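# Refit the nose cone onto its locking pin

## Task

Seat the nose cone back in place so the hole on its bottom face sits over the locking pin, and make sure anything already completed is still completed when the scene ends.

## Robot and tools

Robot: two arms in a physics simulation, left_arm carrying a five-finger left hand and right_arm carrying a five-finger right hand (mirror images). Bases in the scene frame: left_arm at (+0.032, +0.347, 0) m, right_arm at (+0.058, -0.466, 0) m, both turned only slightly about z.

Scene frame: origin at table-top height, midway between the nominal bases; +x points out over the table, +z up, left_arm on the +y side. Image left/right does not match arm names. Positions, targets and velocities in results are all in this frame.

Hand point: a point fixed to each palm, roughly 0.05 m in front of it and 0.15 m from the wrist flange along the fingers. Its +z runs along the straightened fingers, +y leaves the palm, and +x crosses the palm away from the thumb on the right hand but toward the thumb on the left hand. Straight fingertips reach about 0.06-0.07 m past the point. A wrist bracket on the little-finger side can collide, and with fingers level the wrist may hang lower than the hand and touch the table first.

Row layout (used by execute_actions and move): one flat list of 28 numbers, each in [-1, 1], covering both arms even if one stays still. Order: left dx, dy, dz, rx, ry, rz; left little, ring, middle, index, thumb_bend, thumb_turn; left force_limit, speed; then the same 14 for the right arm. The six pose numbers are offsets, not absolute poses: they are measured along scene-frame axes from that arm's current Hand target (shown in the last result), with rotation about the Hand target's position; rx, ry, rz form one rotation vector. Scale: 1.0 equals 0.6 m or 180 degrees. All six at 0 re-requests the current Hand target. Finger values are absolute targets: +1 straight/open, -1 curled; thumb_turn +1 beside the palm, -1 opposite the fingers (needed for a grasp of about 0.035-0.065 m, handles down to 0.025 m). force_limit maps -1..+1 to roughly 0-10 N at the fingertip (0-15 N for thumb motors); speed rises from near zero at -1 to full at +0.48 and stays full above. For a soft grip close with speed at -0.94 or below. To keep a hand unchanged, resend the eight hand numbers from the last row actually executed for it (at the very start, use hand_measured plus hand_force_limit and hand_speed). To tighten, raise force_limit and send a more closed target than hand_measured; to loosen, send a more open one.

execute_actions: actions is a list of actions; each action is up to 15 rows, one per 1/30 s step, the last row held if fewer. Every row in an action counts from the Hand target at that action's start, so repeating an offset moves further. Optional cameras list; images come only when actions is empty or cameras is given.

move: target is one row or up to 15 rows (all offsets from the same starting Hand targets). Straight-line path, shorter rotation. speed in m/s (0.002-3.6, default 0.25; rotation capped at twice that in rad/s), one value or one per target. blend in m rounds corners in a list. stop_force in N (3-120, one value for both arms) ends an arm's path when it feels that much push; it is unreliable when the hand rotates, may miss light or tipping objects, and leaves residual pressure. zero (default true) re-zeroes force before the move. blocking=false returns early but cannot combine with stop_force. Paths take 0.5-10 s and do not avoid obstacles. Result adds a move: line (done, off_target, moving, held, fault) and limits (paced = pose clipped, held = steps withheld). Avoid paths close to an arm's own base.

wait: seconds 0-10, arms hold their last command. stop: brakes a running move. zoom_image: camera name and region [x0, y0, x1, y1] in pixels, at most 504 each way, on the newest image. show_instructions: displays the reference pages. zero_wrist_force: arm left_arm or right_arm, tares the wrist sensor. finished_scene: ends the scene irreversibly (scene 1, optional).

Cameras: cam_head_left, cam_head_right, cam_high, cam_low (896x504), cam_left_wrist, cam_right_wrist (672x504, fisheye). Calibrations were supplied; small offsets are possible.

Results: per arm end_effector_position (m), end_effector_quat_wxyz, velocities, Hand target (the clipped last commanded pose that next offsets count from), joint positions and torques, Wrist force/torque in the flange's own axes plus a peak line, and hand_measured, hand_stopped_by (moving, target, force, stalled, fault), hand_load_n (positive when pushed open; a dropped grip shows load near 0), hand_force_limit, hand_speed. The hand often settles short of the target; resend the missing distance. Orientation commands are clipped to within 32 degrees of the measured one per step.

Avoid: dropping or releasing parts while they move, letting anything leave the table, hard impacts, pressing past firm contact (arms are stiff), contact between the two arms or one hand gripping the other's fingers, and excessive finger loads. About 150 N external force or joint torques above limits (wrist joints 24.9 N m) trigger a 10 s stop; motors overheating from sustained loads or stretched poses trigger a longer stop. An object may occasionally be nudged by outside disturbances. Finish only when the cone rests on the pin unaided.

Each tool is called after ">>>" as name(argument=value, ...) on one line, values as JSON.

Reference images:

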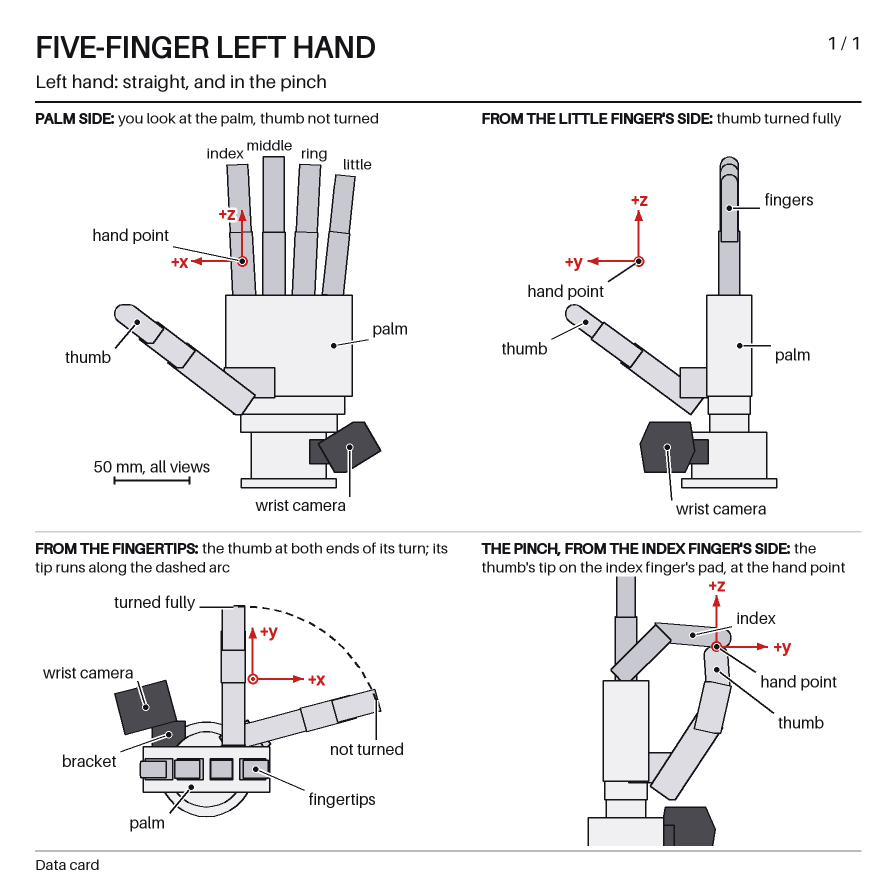

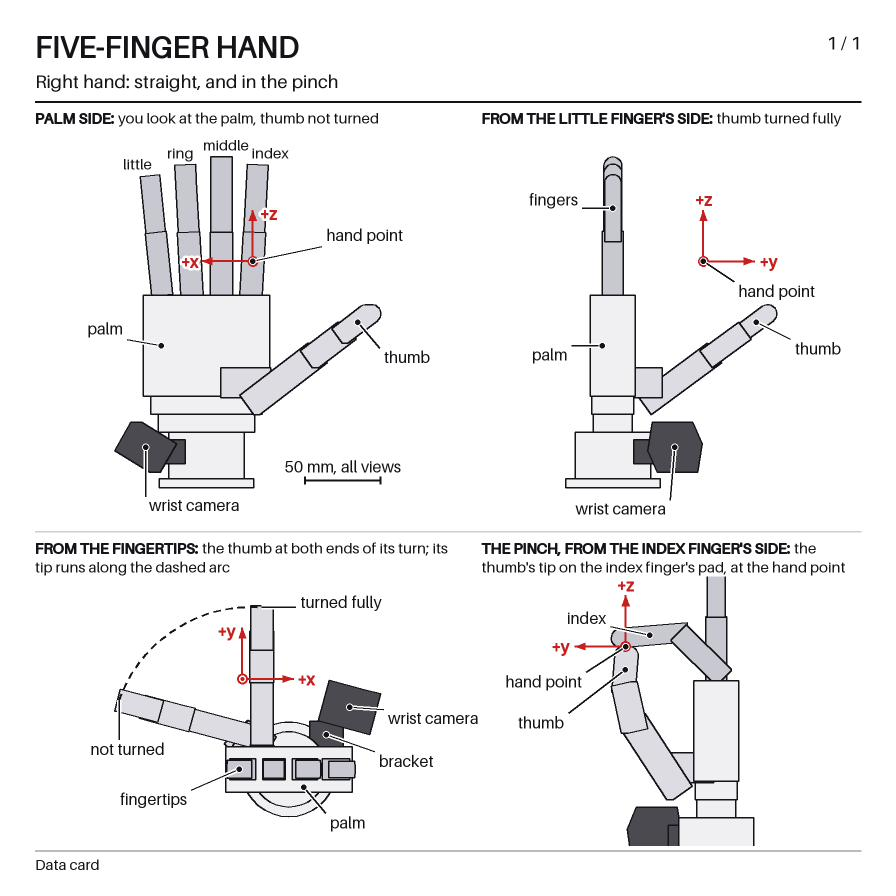

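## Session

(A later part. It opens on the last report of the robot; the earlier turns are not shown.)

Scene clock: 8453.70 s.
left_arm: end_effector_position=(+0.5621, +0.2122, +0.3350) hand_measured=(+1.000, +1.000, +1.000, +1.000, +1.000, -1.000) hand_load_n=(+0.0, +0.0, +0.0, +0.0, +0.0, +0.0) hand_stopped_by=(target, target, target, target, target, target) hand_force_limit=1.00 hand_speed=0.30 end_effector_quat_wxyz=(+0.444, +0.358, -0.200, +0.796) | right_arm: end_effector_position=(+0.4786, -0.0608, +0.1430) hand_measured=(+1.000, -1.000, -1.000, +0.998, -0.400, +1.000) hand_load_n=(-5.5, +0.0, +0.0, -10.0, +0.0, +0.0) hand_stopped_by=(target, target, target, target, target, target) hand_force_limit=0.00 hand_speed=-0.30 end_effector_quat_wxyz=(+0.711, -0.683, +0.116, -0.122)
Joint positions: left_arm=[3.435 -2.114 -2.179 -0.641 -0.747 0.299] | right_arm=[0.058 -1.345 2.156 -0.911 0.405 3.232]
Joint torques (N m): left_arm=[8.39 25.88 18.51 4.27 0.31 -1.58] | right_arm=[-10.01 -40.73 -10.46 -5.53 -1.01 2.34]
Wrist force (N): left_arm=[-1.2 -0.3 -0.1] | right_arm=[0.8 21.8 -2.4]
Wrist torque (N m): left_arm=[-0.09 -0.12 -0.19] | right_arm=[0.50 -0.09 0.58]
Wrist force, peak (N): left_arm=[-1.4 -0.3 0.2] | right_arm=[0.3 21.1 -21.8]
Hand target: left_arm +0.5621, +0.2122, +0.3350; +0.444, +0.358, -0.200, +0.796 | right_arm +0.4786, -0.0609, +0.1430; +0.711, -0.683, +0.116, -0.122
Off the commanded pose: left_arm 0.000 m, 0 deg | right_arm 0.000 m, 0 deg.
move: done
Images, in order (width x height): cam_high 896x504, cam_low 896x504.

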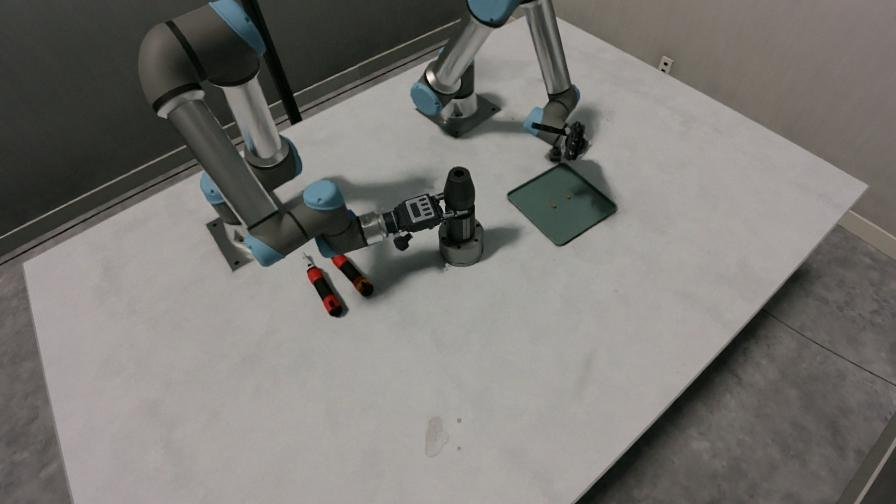

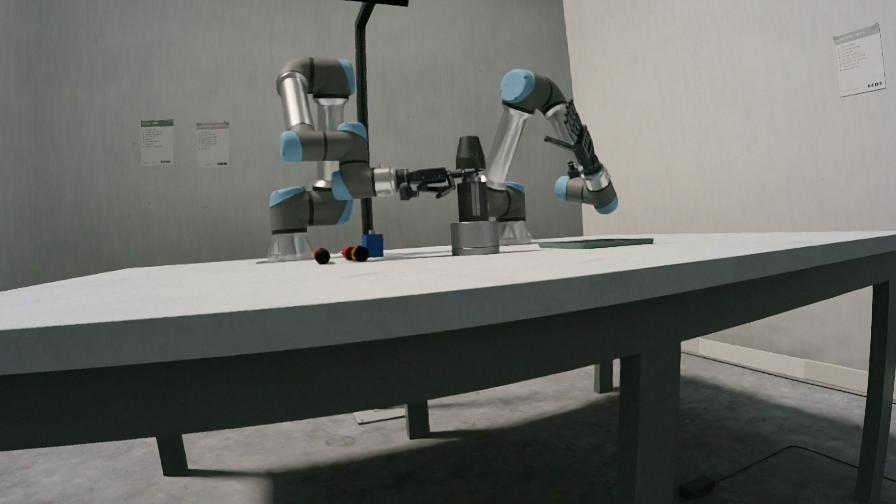

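>>> move(target=[0,0,0,0,0,0,1,1,1,1,1,-1,1,0.3,-0.00617,0.01133,0,0,0,-0.045,1,-1,-1,1,-0.4,1,0,-0.3], speed=0.02, cameras=["cam_low","cam_high"])

>>> zoom_image(camera="cam_low", region=[440, 130, 500, 190])

>>> zoom_image(camera="cam_high", region=[430, 155, 500, 225])

Scene clock: 8525.43 s.
left_arm: end_effector_position=(+0.5621, +0.2122, +0.3350) hand_measured=(+1.000, +1.000, +1.000, +1.000, +1.000, -1.000) hand_load_n=(+0.0, +0.0, +0.0, +0.0, +0.0, +0.0) hand_stopped_by=(target, target, target, target, target, target) hand_force_limit=1.00 hand_speed=0.30 end_effector_quat_wxyz=(+0.444, +0.358, -0.200, +0.796) | right_arm: end_effector_position=(+0.4749, -0.0541, +0.1430) hand_measured=(+1.000, -1.000, -1.000, +0.998, -0.400, +1.000) hand_load_n=(-6.0, +0.0, +0.0, -10.0, +0.0, +0.0) hand_stopped_by=(target, target, target, target, target, target) hand_force_limit=0.00 hand_speed=-0.30 end_effector_quat_wxyz=(+0.700, -0.673, +0.164, -0.172)
Joint positions: left_arm=[3.435 -2.114 -2.179 -0.641 -0.747 0.299] | right_arm=[0.115 -1.397 2.222 -0.896 0.602 3.197]
Joint torques (N m): left_arm=[9.34 25.73 18.98 4.14 0.27 -1.28] | right_arm=[7.05 -39.26 -12.57 -1.42 2.1 -2.41]
Wrist force (N): left_arm=[-1.1 -0.3 0.2] | right_arm=[0.8 21.9 -2.3]
Wrist torque (N m): left_arm=[-0.10 -0.11 -0.20] | right_arm=[0.50 -0.11 0.67]
Wrist force, peak (N): left_arm=[-1.4 -0.3 0.0] | right_arm=[0.8 22.4 -2.5]
Hand target: left_arm +0.5621, +0.2122, +0.3350; +0.444, +0.358, -0.200, +0.796 | right_arm +0.4749, -0.0541, +0.1430; +0.700, -0.673, +0.164, -0.172
Off the commanded pose: left_arm 0.000 m, 0 deg | right_arm 0.000 m, 0 deg.
move: done
Images, in order (width x height): cam_high 896x504, cam_low 896x504.

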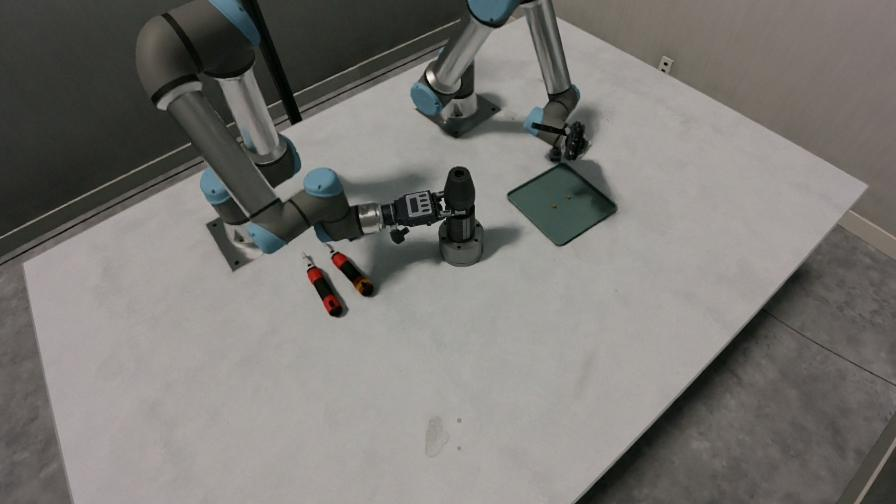

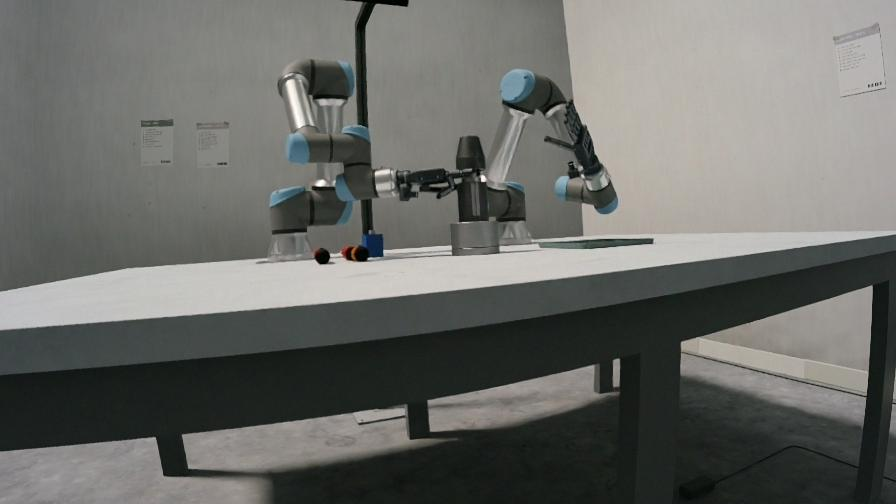

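Scaled by 8.400 from the camera's 896x504 image, which has a finer 1280x720 frame.

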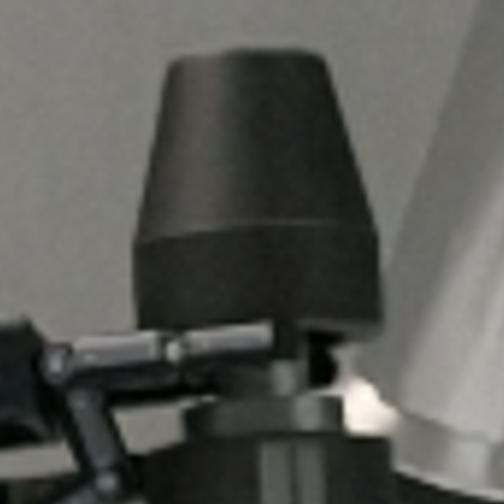

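Scaled by 7.200 from the camera's 896x504 image, which has a finer 1280x720 frame.

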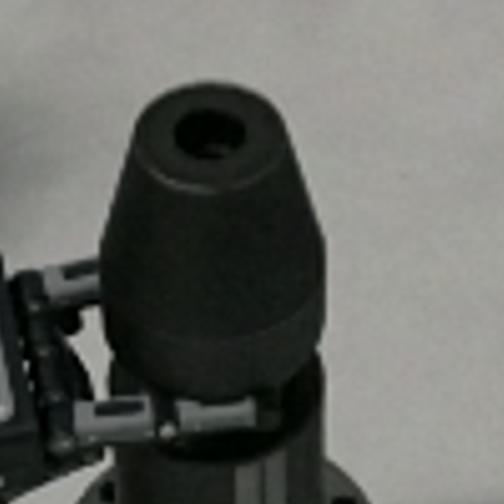

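>>> execute_actions(actions=[])

Scene clock: 8570.70 s.
left_arm: end_effector_position=(+0.5621, +0.2122, +0.3350) hand_measured=(+1.000, +1.000, +1.000, +1.000, +1.000, -1.000) hand_load_n=(+0.0, +0.0, +0.0, +0.0, +0.0, +0.0) hand_stopped_by=(target, target, target, target, target, target) hand_force_limit=1.00 hand_speed=0.30 end_effector_quat_wxyz=(+0.444, +0.358, -0.200, +0.796) | right_arm: end_effector_position=(+0.4749, -0.0541, +0.1430) hand_measured=(+1.000, -1.000, -1.000, +0.998, -0.400, +1.000) hand_load_n=(-5.5, -0.5, +0.0, -10.5, +0.0, +0.0) hand_stopped_by=(target, target, target, target, target, target) hand_force_limit=0.00 hand_speed=-0.30 end_effector_quat_wxyz=(+0.700, -0.673, +0.164, -0.172)
Joint positions: left_arm=[3.435 -2.114 -2.179 -0.641 -0.747 0.299] | right_arm=[0.115 -1.397 2.223 -0.896 0.602 3.197]
Joint velocities: within noise
Joint torques (N m): left_arm=[9.25 26.44 18.1 4.13 0.31 -1.36] | right_arm=[7.41 -38.14 -11.08 -1.51 2.18 -2.3]
Wrist force (N): left_arm=[-0.9 -0.2 -0.4] | right_arm=[0.6 21.7 -2.6]
Wrist torque (N m): left_arm=[-0.06 -0.17 -0.19] | right_arm=[0.49 -0.07 0.66]
Wrist force, peak (N): left_arm=[-1.3 -0.3 0.3] | right_arm=[0.7 22.4 -2.0]
Hand target: left_arm +0.5621, +0.2122, +0.3350; +0.444, +0.358, -0.200, +0.796 | right_arm +0.4749, -0.0541, +0.1430; +0.700, -0.673, +0.164, -0.172
Off the commanded pose: left_arm 0.000 m, 0 deg | right_arm 0.000 m, 0 deg.
camera_calibration:
cam_left_wrist: T_world_to_cam=[[0.733422, 0.658504, 0.168714, -0.613448], [-0.673412, 0.669951, 0.312542, 0.13938], [0.0927796, -0.34284, 0.934801, -0.174876], [0, 0, 0, 1]] pos_world=[0.560001, 0.250625, 0.22341]
cam_right_wrist: T_world_to_cam=[[0.291975, -0.0353482, -0.955773, 0.0072586], [-0.955214, -0.0610609, -0.289546, 0.491553], [-0.0481254, 0.997508, -0.0515933, 0.201973], [0, 0, 0, 1]] pos_world=[0.477139, -0.171198, 0.159685]

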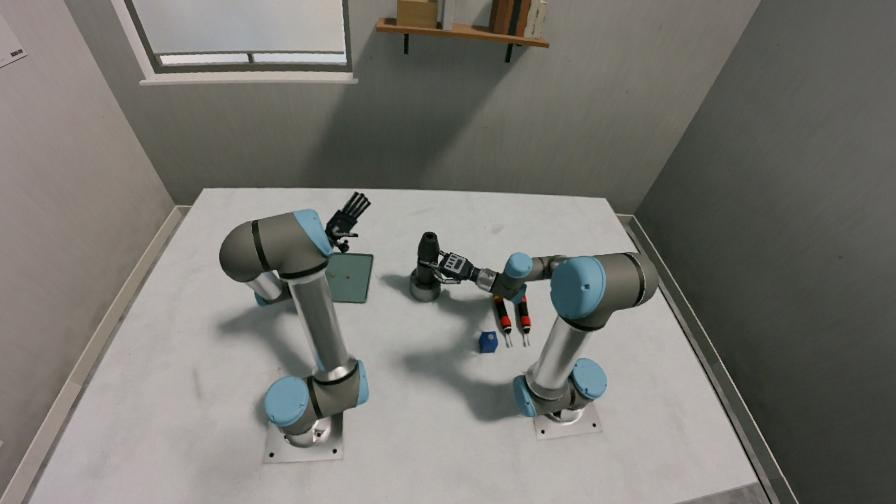

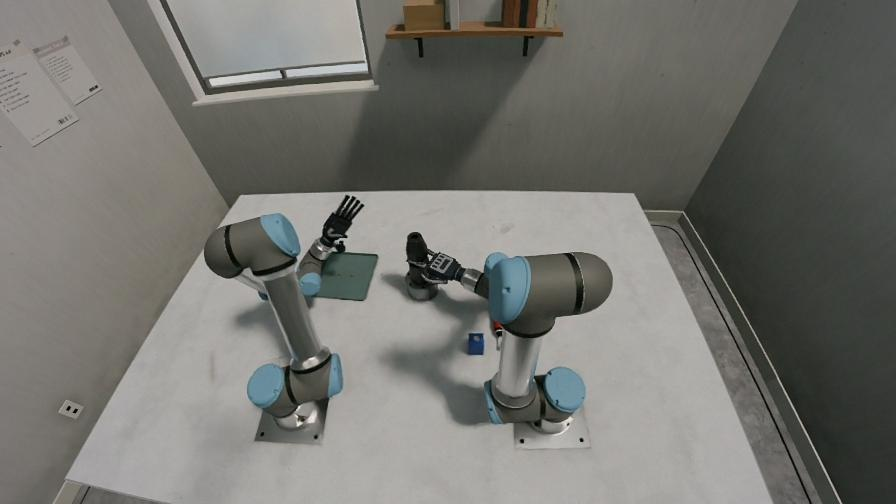

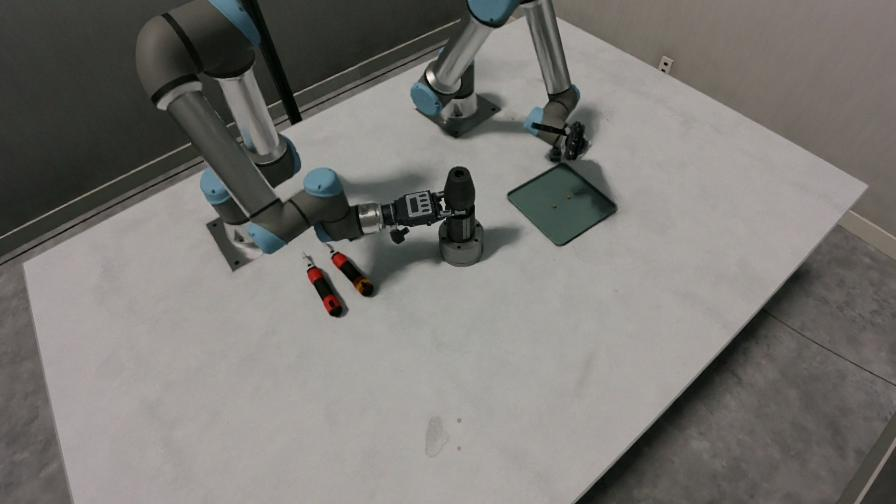

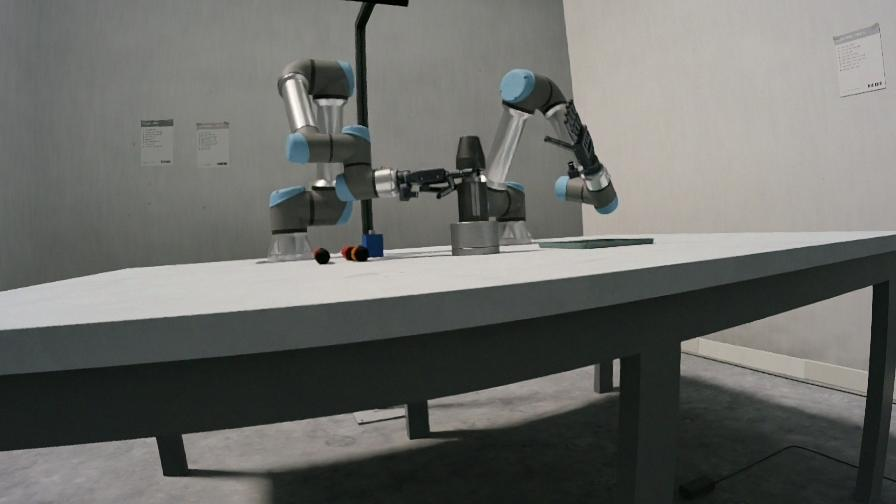

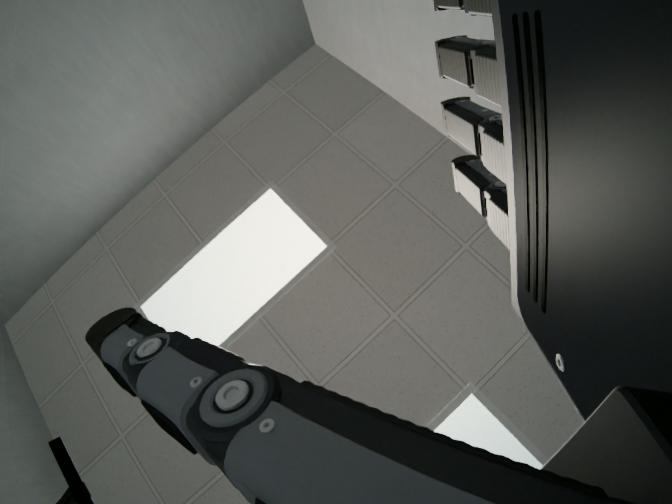

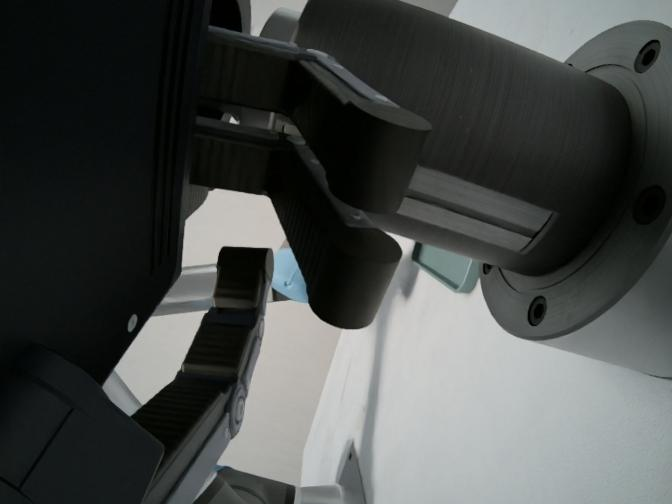

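>>> zoom_image(camera="cam_high", region=[425, 155, 495, 275])

>>> zoom_image(camera="cam_low", region=[440, 125, 510, 195])

Scaled by 4.200 from the camera's 896x504 image, which has a finer 1280x720 frame.

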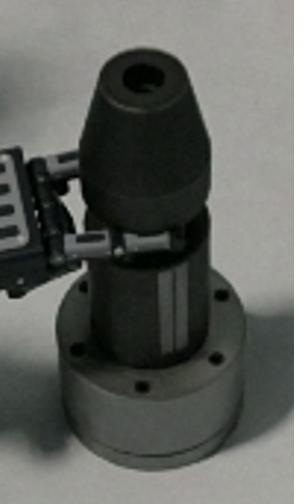

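Scaled by 7.200 from the camera's 896x504 image, which has a finer 1280x720 frame.

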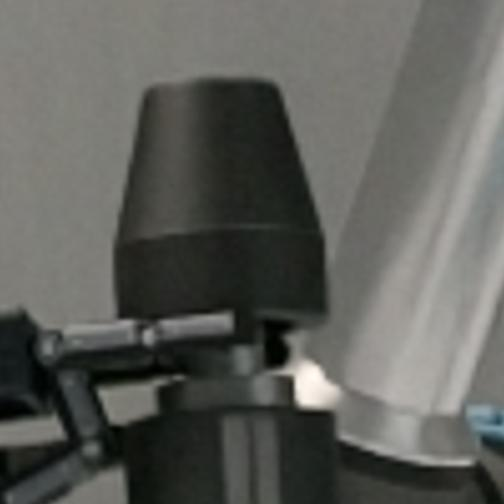

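>>> move(target=[-0.127, -0.3085, 0.8565, 0, 0, 0, 1, 1, 1, 1, 1, -1, 1, 0.3, 0, 0, 0, 0, 0, 0, 1, -1, -1, 1, -0.4, 1, 0, -0.3], speed=0.3)

Scene clock: 9303.67 s.
left_arm: end_effector_position=(+0.4859, +0.0271, +0.8489) hand_measured=(+1.000, +1.000, +1.000, +1.000, +1.000, -1.000) hand_load_n=(+0.0, +0.0, +0.0, +0.0, +0.0, +0.0) hand_stopped_by=(target, target, target, target, target, target) hand_force_limit=1.00 hand_speed=0.30 end_effector_quat_wxyz=(+0.444, +0.358, -0.200, +0.796) | right_arm: end_effector_position=(+0.4749, -0.0541, +0.1430) hand_measured=(+1.000, -1.000, -1.000, +0.998, -0.400, +1.000) hand_load_n=(-6.0, +0.0, +0.0, -10.5, +0.0, +0.0) hand_stopped_by=(target, target, target, target, target, target) hand_force_limit=0.00 hand_speed=-0.30 end_effector_quat_wxyz=(+0.700, -0.673, +0.164, -0.172)
Joint positions: left_arm=[3.053 -1.49 -1.323 -2.456 -0.896 0.784] | right_arm=[0.115 -1.397 2.223 -0.896 0.602 3.197]
Joint torques (N m): left_arm=[-8.41 8.53 28.31 0.44 -1.92 2.07] | right_arm=[7.14 -38.57 -10.97 -1.44 2.19 -2.35]
Wrist force (N): left_arm=[-1.1 -0.4 0.2] | right_arm=[0.9 22.3 -2.1]
Wrist torque (N m): left_arm=[-0.14 -0.12 -0.32] | right_arm=[0.54 -0.12 0.68]
Wrist force, peak (N): left_arm=[-1.9 -0.8 -1.2] | right_arm=[1.0 22.3 -2.4]
Hand target: left_arm +0.4859, +0.0271, +0.8489; +0.444, +0.358, -0.200, +0.796 | right_arm +0.4749, -0.0541, +0.1430; +0.700, -0.673, +0.164, -0.172
Off the commanded pose: left_arm 0.000 m, 0 deg | right_arm 0.000 m, 0 deg.
move: done

>>> move(target=[[-0.1198, -0.0975, -0.1320, 0.1223, -0.0451, -0.0778, 1, 1, 1, 1, 1, -1, 1, 0.3, 0, 0, 0, 0, 0, 0, 1, -1, -1, 1, -0.4, 1, 0, -0.3], [-0.1858, -0.1240, -0.3125, 0.2564, -0.0763, -0.1223, 1, 1, 1, 1, 1, -1, 1, 0.3, 0, 0, 0, 0, 0, 0, 1, -1, -1, 1, -0.4, 1, 0, -0.3], [-0.1807, -0.0742, -0.5145, 0.4115, -0.0915, -0.1313, 1, 1, 1, 1, 1, -1, 1, 0.3, 0, 0, 0, 0, 0, 0, 1, -1, -1, 1, -0.4, 1, 0, -0.3]], speed=0.2)

Scene clock: 9323.90 s.
left_arm: end_effector_position=(+0.3775, -0.0175, +0.5403) hand_measured=(+1.000, +1.000, +1.000, +1.000, +1.000, -1.000) hand_load_n=(+0.0, +0.0, +0.0, +0.0, +0.0, +0.0) hand_stopped_by=(target, target, target, target, target, target) hand_force_limit=1.00 hand_speed=0.30 end_effector_quat_wxyz=(-0.253, -0.397, +0.755, -0.456) | right_arm: end_effector_position=(+0.4749, -0.0541, +0.1430) hand_measured=(+1.000, -1.000, -1.000, +0.998, -0.400, +1.000) hand_load_n=(-5.5, +0.0, +0.0, -10.0, +0.0, -0.5) hand_stopped_by=(target, target, target, target, target, target) hand_force_limit=0.00 hand_speed=-0.30 end_effector_quat_wxyz=(+0.700, -0.673, +0.164, -0.172)
Joint positions: left_arm=[3.051 -1.423 -1.523 -1.748 0.473 0.561] | right_arm=[0.115 -1.397 2.223 -0.896 0.602 3.197]
Joint torques (N m): left_arm=[-9.6 26.46 14.09 4.55 -0.41 -1.85] | right_arm=[7.96 -38.46 -11.52 -1.44 2.15 -2.2]
Wrist force (N): left_arm=[-1.6 -0.2 -0.4] | right_arm=[0.7 22.0 -2.3]
Wrist torque (N m): left_arm=[-0.29 0.07 -0.26] | right_arm=[0.50 -0.10 0.67]
Wrist force, peak (N): left_arm=[-2.1 -0.1 -0.5] | right_arm=[0.8 22.4 -2.4]
Hand target: left_arm +0.3775, -0.0174, +0.5402; -0.253, -0.397, +0.755, -0.456 | right_arm +0.4749, -0.0541, +0.1430; +0.700, -0.673, +0.164, -0.172
Off the commanded pose: left_arm 0.000 m, 0 deg | right_arm 0.000 m, 0 deg.
move: done

>>> move(target=[0.2150, -0.0245, -0.1837, 0.2738, -0.0924, 0.0984, 1, 1, 1, 1, 1, -1, 1, 0.3, 0, 0, 0, 0, 0, 0, 1, -1, -1, 1, -0.4, 1, 0, -0.3], speed=0.2, cameras=["cam_left_wrist", "cam_high", "cam_head_left"])

Scene clock: 9346.97 s.
left_arm: end_effector_position=(+0.5065, -0.0321, +0.4300) hand_measured=(+1.000, +1.000, +1.000, +1.000, +1.000, -1.000) hand_load_n=(+0.0, +0.0, +0.0, +0.0, -0.5, +0.0) hand_stopped_by=(target, target, target, target, target, target) hand_force_limit=1.00 hand_speed=0.30 end_effector_quat_wxyz=(+0.113, -0.505, +0.835, -0.185) | right_arm: end_effector_position=(+0.4749, -0.0541, +0.1430) hand_measured=(+1.000, -1.000, -1.000, +0.998, -0.400, +1.000) hand_load_n=(-6.0, +0.0, +0.0, -10.0, +0.0, +0.0) hand_stopped_by=(target, target, target, target, target, target) hand_force_limit=0.00 hand_speed=-0.30 end_effector_quat_wxyz=(+0.700, -0.673, +0.164, -0.172)
Joint positions: left_arm=[2.689 -1.704 -1.293 -1.279 1.535 0.081] | right_arm=[0.115 -1.397 2.223 -0.896 0.602 3.197]
Joint torques (N m): left_arm=[-8.13 21.21 32.3 0.57 1.69 -1.81] | right_arm=[8.26 -38.75 -11.48 -1.61 1.9 -2.24]
Wrist force (N): left_arm=[-1.7 0.5 -0.2] | right_arm=[0.9 21.9 -2.1]
Wrist torque (N m): left_arm=[-0.23 0.26 -0.21] | right_arm=[0.49 -0.12 0.68]
Wrist force, peak (N): left_arm=[-2.1 -0.2 -0.2] | right_arm=[0.7 22.3 -2.5]
Hand target: left_arm +0.5065, -0.0321, +0.4300; +0.113, -0.505, +0.835, -0.185 | right_arm +0.4749, -0.0541, +0.1430; +0.700, -0.673, +0.164, -0.172
Off the commanded pose: left_arm 0.000 m, 0 deg | right_arm 0.000 m, 0 deg.
move: done
camera_calibration:
cam_left_wrist: T_world_to_cam=[[0.658442, -0.618898, 0.428276, -0.54253], [-0.752109, -0.562275, 0.343772, 0.222721], [0.0280493, -0.548463, -0.835704, 0.445253], [0, 0, 0, 1]] pos_world=[0.512246, 0.0336649, 0.527887]
Images, in order (width x height): cam_head_left 896x504, cam_high 896x504, cam_left_wrist 672x504.

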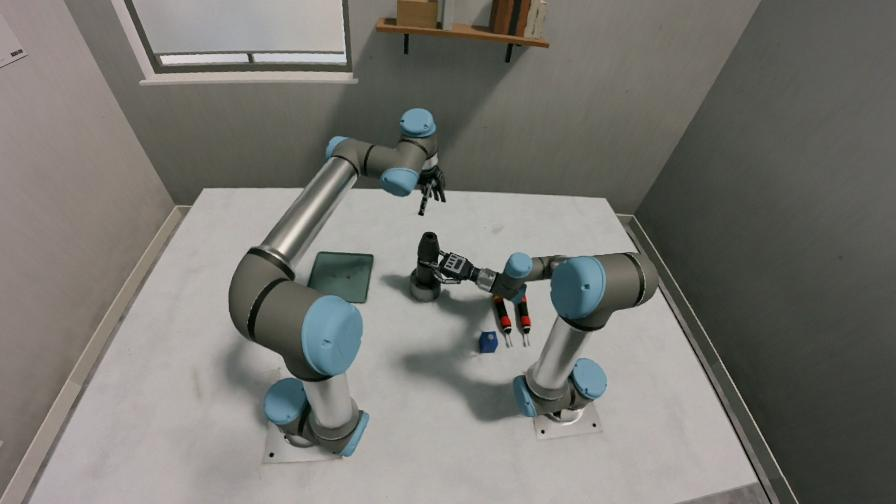

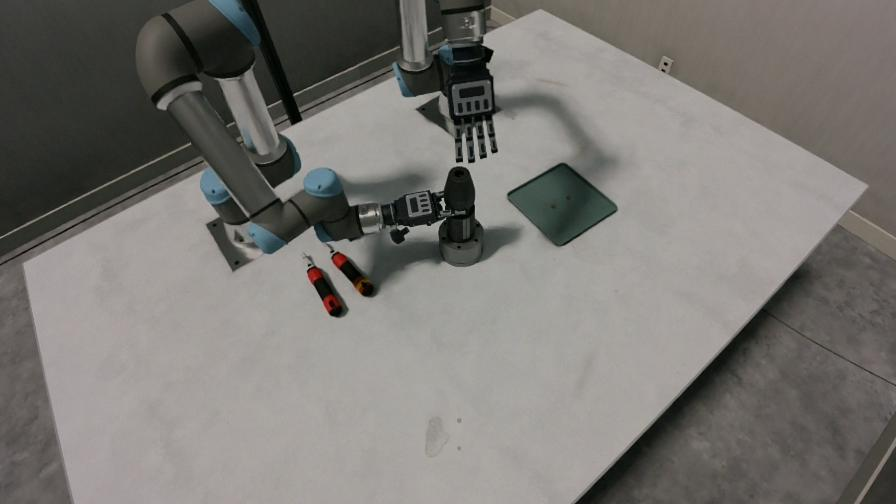

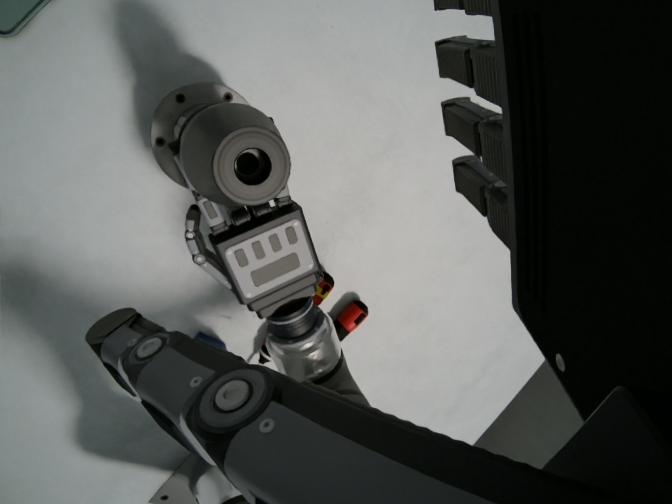

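>>> zoom_image(camera="cam_left_wrist", region=[150, 80, 300, 230])

Scaled by 3.360 from the camera's 672x504 image, which has a finer 960x720 frame.

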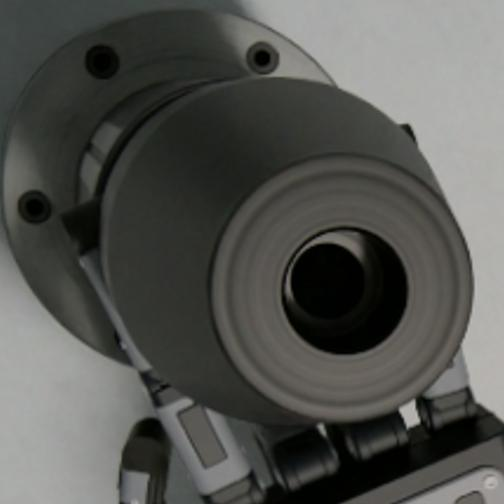

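>>> move(target=[0, 0, 0, 0, 0, 0, 1, 1, 1, 1, 1, -1, 1, 0.3, 0, 0, -0.0255, 0, 0, 0, 1, -1, -1, 1, -0.4, 1, 0, -0.3], speed=0.03, stop_force=4)

Scene clock: 9364.57 s.
left_arm: end_effector_position=(+0.5065, -0.0321, +0.4300) hand_measured=(+1.000, +1.000, +1.000, +1.000, +1.000, -1.000) hand_load_n=(+0.0, +0.0, +0.0, +0.0, +0.0, +0.0) hand_stopped_by=(target, target, target, target, target, target) hand_force_limit=1.00 hand_speed=0.30 end_effector_quat_wxyz=(+0.113, -0.505, +0.835, -0.185) | right_arm: end_effector_position=(+0.4749, -0.0541, +0.1277) hand_measured=(+1.000, -1.000, -1.000, +0.998, -0.400, +1.000) hand_load_n=(-6.0, +0.0, +0.0, -10.5, +0.0, +0.0) hand_stopped_by=(target, target, target, target, target, target) hand_force_limit=0.00 hand_speed=-0.30 end_effector_quat_wxyz=(+0.700, -0.673, +0.164, -0.172)
Joint positions: left_arm=[2.689 -1.704 -1.293 -1.279 1.535 0.081] | right_arm=[0.115 -1.362 2.237 -0.944 0.602 3.197]
Joint torques (N m): left_arm=[-8.82 19.73 31.76 0.64 1.41 -1.79] | right_arm=[2.23 -24.31 -10.74 -6.38 0.83 2.03]
Wrist force (N): left_arm=[-1.4 0.2 -0.1] | right_arm=[0.9 22.0 -2.3]
Wrist torque (N m): left_arm=[-0.27 0.23 -0.18] | right_arm=[0.52 -0.13 0.68]
Wrist force, peak (N): left_arm=[-1.9 0.7 -0.1] | right_arm=[0.7 22.6 -2.4]
Hand target: left_arm +0.5065, -0.0321, +0.4300; +0.113, -0.505, +0.835, -0.185 | right_arm +0.4749, -0.0541, +0.1277; +0.700, -0.673, +0.164, -0.172
Off the commanded pose: left_arm 0.000 m, 0 deg | right_arm 0.000 m, 0 deg.
move: done

>>> move(target=[0, 0, 0, 0, 0, 0, 1, 1, 1, 1, 1, -1, 1, 0.3, 0, 0, -0.005, 0, 0, 0, 1, -1, -1, 1, -0.4, 1, 0, -0.3], speed=0.003, stop_force=3)

Scene clock: 9373.10 s.
left_arm: end_effector_position=(+0.5065, -0.0321, +0.4300) hand_measured=(+1.000, +1.000, +1.000, +1.000, +1.000, -1.000) hand_load_n=(+0.0, +0.0, +0.0, +0.0, +0.0, +0.0) hand_stopped_by=(target, target, target, target, target, target) hand_force_limit=1.00 hand_speed=0.30 end_effector_quat_wxyz=(+0.113, -0.505, +0.835, -0.185) | right_arm: end_effector_position=(+0.4748, -0.0541, +0.1257) hand_measured=(+1.000, -1.000, -1.000, +0.998, -0.400, +1.000) hand_load_n=(-4.5, +0.0, +0.0, -9.5, +0.5, +0.0) hand_stopped_by=(target, target, target, target, target, target) hand_force_limit=0.00 hand_speed=-0.30 end_effector_quat_wxyz=(+0.700, -0.673, +0.164, -0.172)
Joint positions: left_arm=[2.689 -1.704 -1.293 -1.279 1.535 0.081] | right_arm=[0.115 -1.358 2.239 -0.951 0.602 3.197]
Joint torques (N m): left_arm=[-8.52 20.69 30.87 0.6 1.35 -1.65] | right_arm=[-2.76 -38.3 -26.72 -0.85 0.95 0.86]
Wrist force (N): left_arm=[-1.7 0.0 -0.4] | right_arm=[1.0 19.0 -1.9]
Wrist torque (N m): left_arm=[-0.28 0.25 -0.20] | right_arm=[0.56 -0.13 0.56]
Wrist force, peak (N): left_arm=[-2.0 0.1 -0.1] | right_arm=[0.7 22.2 -2.5]
Hand target: left_arm +0.5065, -0.0321, +0.4300; +0.113, -0.505, +0.835, -0.185 | right_arm +0.4749, -0.0541, +0.1257; +0.700, -0.673, +0.164, -0.172 (not the last commanded pose)
Off the commanded pose: left_arm 0.000 m, 0 deg | right_arm 0.001 m, 0 deg.
move: contact (right_arm)

>>> move(target=[0, 0, 0, 0, 0, 0, 1, 1, 1, 1, 1, -1, 1, 0.3, -0.0021, -0.0039, 0.0002, -0.01132, 0.00592, 0, 1, -1, -1, 1, -0.4, 1, 0, -0.3], speed=0.01, cameras=["cam_left_wrist", "cam_low", "cam_high"])

Scene clock: 9388.73 s.
left_arm: end_effector_position=(+0.5065, -0.0321, +0.4300) hand_measured=(+1.000, +1.000, +1.000, +1.000, +1.000, -1.000) hand_load_n=(+0.0, +0.0, +0.0, +0.0, +0.0, +0.0) hand_stopped_by=(target, target, target, target, target, target) hand_force_limit=1.00 hand_speed=0.30 end_effector_quat_wxyz=(+0.113, -0.505, +0.835, -0.185) | right_arm: end_effector_position=(+0.4736, -0.0564, +0.1258) hand_measured=(+1.000, -1.000, -1.000, +1.000, -0.400, +1.000) hand_load_n=(+0.0, +0.0, +0.0, -2.0, +0.0, +0.0) hand_stopped_by=(target, target, target, target, target, target) hand_force_limit=0.00 hand_speed=-0.30 end_effector_quat_wxyz=(+0.687, -0.687, +0.168, -0.169)
Joint positions: left_arm=[2.689 -1.704 -1.293 -1.279 1.535 0.081] | right_arm=[0.114 -1.368 2.212 -0.843 0.6 3.139]
Joint torques (N m): left_arm=[-8.71 20.45 31.29 0.77 1.2 -1.7] | right_arm=[-8.7 -31.81 -24.77 1.33 -1.83 -2.56]
Wrist force (N): left_arm=[-1.7 0.5 -0.3] | right_arm=[1.3 3.5 -1.2]
Wrist torque (N m): left_arm=[-0.22 0.25 -0.20] | right_arm=[0.49 -0.01 0.05]
Wrist force, peak (N): left_arm=[-1.8 0.7 -0.5] | right_arm=[1.1 19.4 -1.5]
Hand target: left_arm +0.5065, -0.0321, +0.4300; +0.113, -0.505, +0.835, -0.185 | right_arm +0.4736, -0.0564, +0.1258; +0.686, -0.687, +0.168, -0.169
Off the commanded pose: left_arm 0.000 m, 0 deg | right_arm 0.000 m, 0 deg.
move: done
camera_calibration:
cam_left_wrist: T_world_to_cam=[[0.658476, -0.61893, 0.428177, -0.542495], [-0.752075, -0.562423, 0.343604, 0.222797], [0.02815, -0.548276, -0.835824, 0.445258], [0, 0, 0, 1]] pos_world=[0.512246, 0.0336644, 0.527887]
Images, in order (width x height): cam_high 896x504, cam_low 896x504, cam_left_wrist 672x504.

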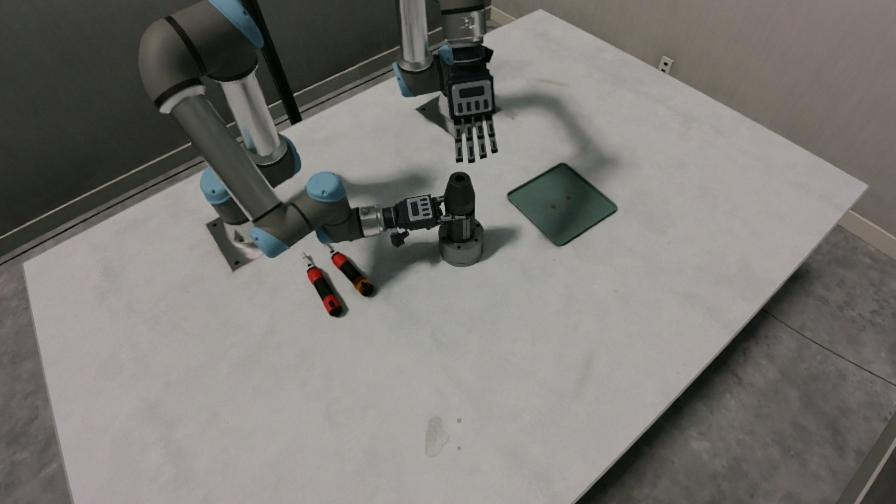

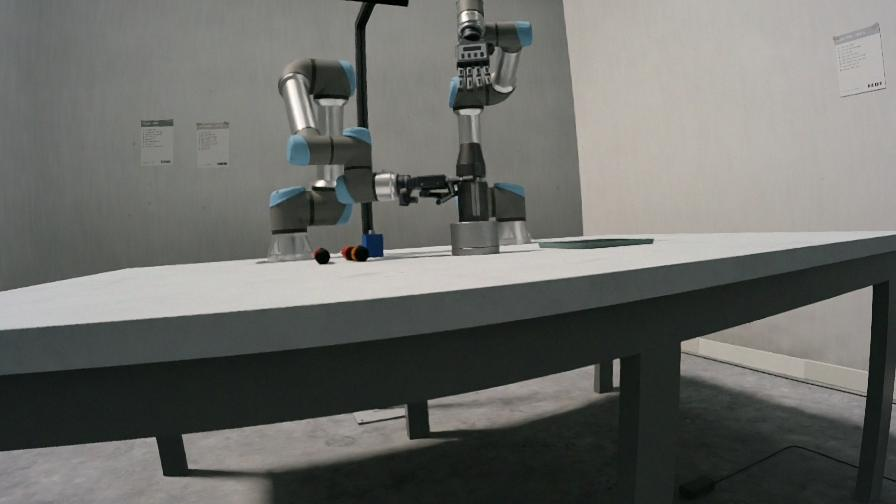

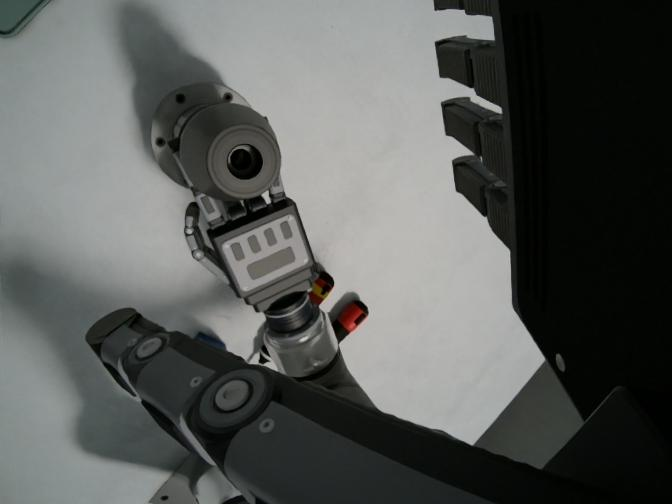

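>>> zoom_image(camera="cam_left_wrist", region=[140, 70, 300, 230])

>>> zoom_image(camera="cam_low", region=[440, 135, 510, 195])

Scaled by 3.150 from the camera's 672x504 image, which has a finer 960x720 frame.

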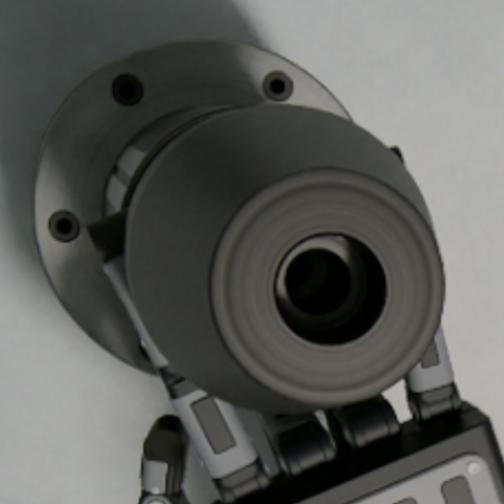

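Scaled by 7.200 from the camera's 896x504 image, which has a finer 1280x720 frame.

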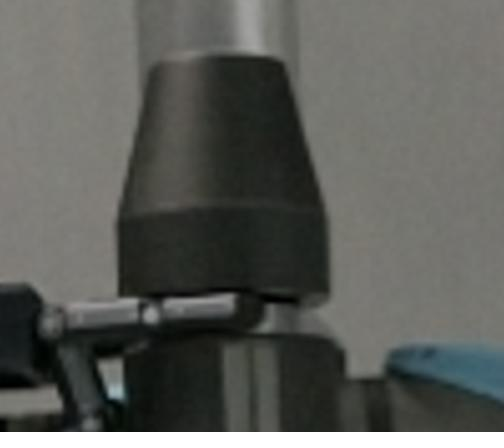

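>>> zoom_image(camera="cam_left_wrist", region=[220, 135, 270, 185])

Scaled by 10.080 from the camera's 672x504 image, which has a finer 960x720 frame.

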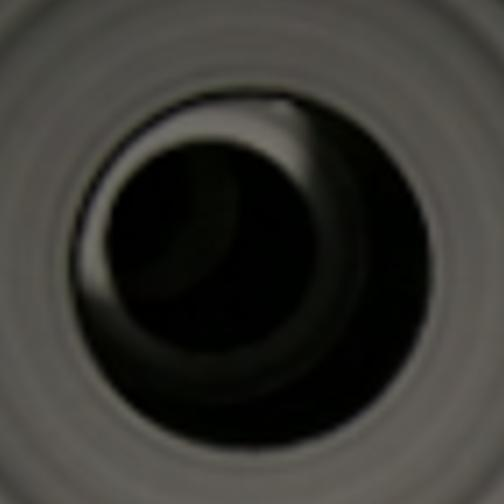

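>>> move(target=[0, 0, -0.2500, 0, 0, 0, 1, 1, 1, 1, 1, -1, 1, 0.3, 0, 0, 0, 0, 0, 0, 1, -1, -1, 1, -0.4, 1, 0, -0.3], speed=0.08, stop_force=5, cameras=["cam_left_wrist", "cam_low", "cam_high", "cam_head_right"])

Scene clock: 9420.77 s.
left_arm: end_effector_position=(+0.5065, -0.0321, +0.2800) hand_measured=(+1.000, +1.000, +1.000, +1.000, +1.000, -1.000) hand_load_n=(+0.0, +0.0, +0.0, +0.0, +0.0, +0.0) hand_stopped_by=(target, target, target, target, target, target) hand_force_limit=1.00 hand_speed=0.30 end_effector_quat_wxyz=(+0.113, -0.505, +0.835, -0.185) | right_arm: end_effector_position=(+0.4736, -0.0564, +0.1258) hand_measured=(+1.000, -1.000, -1.000, +1.000, -0.400, +1.000) hand_load_n=(+0.0, +0.0, +0.0, -2.5, +0.0, +0.0) hand_stopped_by=(target, target, target, target, target, target) hand_force_limit=0.00 hand_speed=-0.30 end_effector_quat_wxyz=(+0.686, -0.687, +0.168, -0.169)
Joint positions: left_arm=[2.689 -1.721 -1.659 -0.897 1.535 0.081] | right_arm=[0.114 -1.368 2.212 -0.843 0.6 3.139]
Joint torques (N m): left_arm=[5.37 19.59 14.82 4.67 -0.97 -1.87] | right_arm=[0.23 -31.64 -25.85 1.49 0.24 -2.27]
Wrist force (N): left_arm=[-1.7 0.6 -0.5] | right_arm=[1.3 2.8 -1.1]
Wrist torque (N m): left_arm=[-0.18 0.24 -0.21] | right_arm=[0.44 0.00 0.04]
Wrist force, peak (N): left_arm=[-2.0 0.3 -0.4] | right_arm=[1.7 3.8 -1.0]
Hand target: left_arm +0.5065, -0.0321, +0.2800; +0.113, -0.505, +0.835, -0.185 | right_arm +0.4736, -0.0564, +0.1258; +0.686, -0.687, +0.168, -0.169
Off the commanded pose: left_arm 0.000 m, 0 deg | right_arm 0.000 m, 0 deg.
move: done
camera_calibration:
cam_left_wrist: T_world_to_cam=[[0.658476, -0.61893, 0.428177, -0.478268], [-0.752075, -0.562423, 0.343604, 0.274337], [0.02815, -0.548276, -0.835824, 0.319885], [0, 0, 0, 1]] pos_world=[0.512246, 0.0336644, 0.377887]
Images, in order (width x height): cam_head_right 896x504, cam_high 896x504, cam_low 896x504, cam_left_wrist 672x504.

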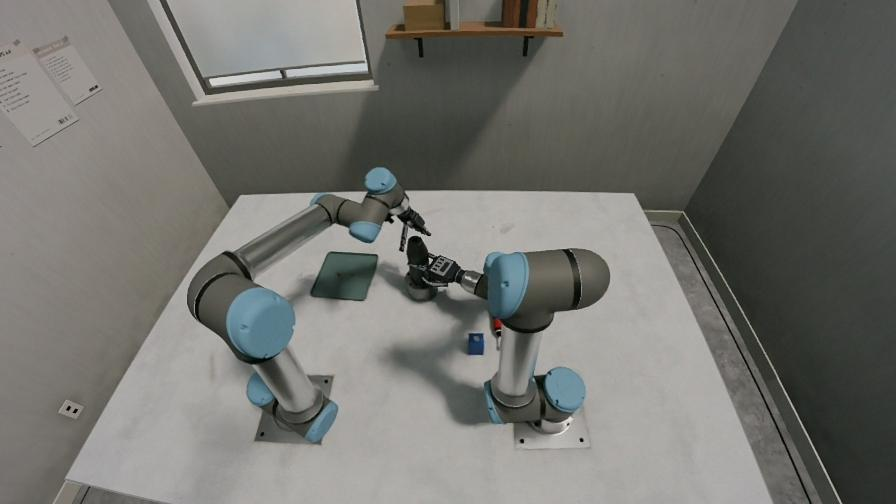

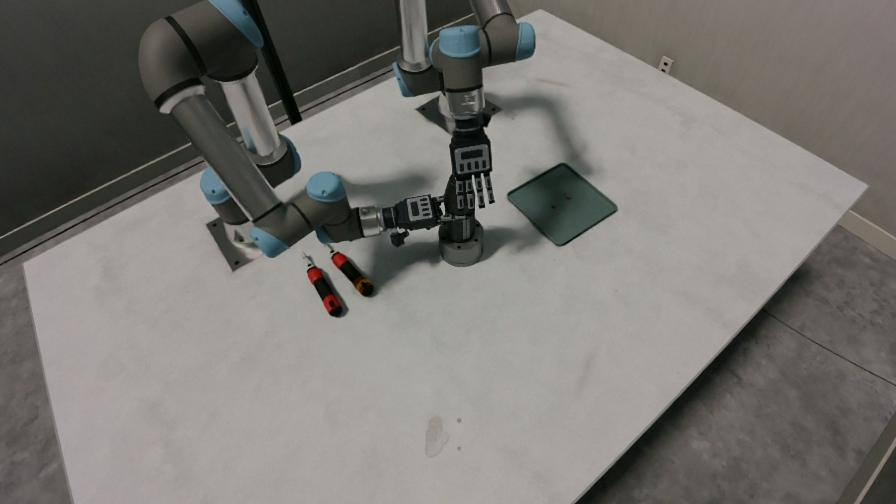

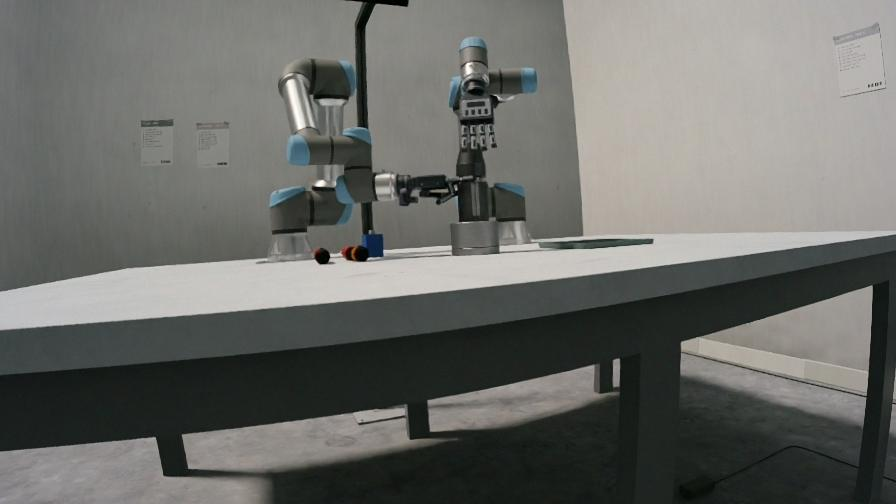

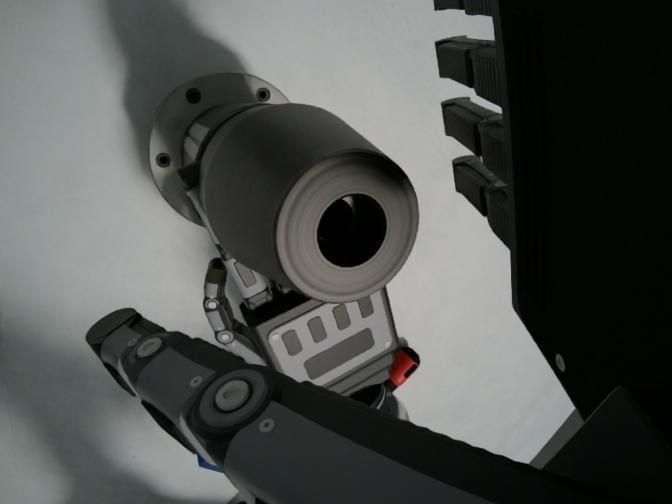

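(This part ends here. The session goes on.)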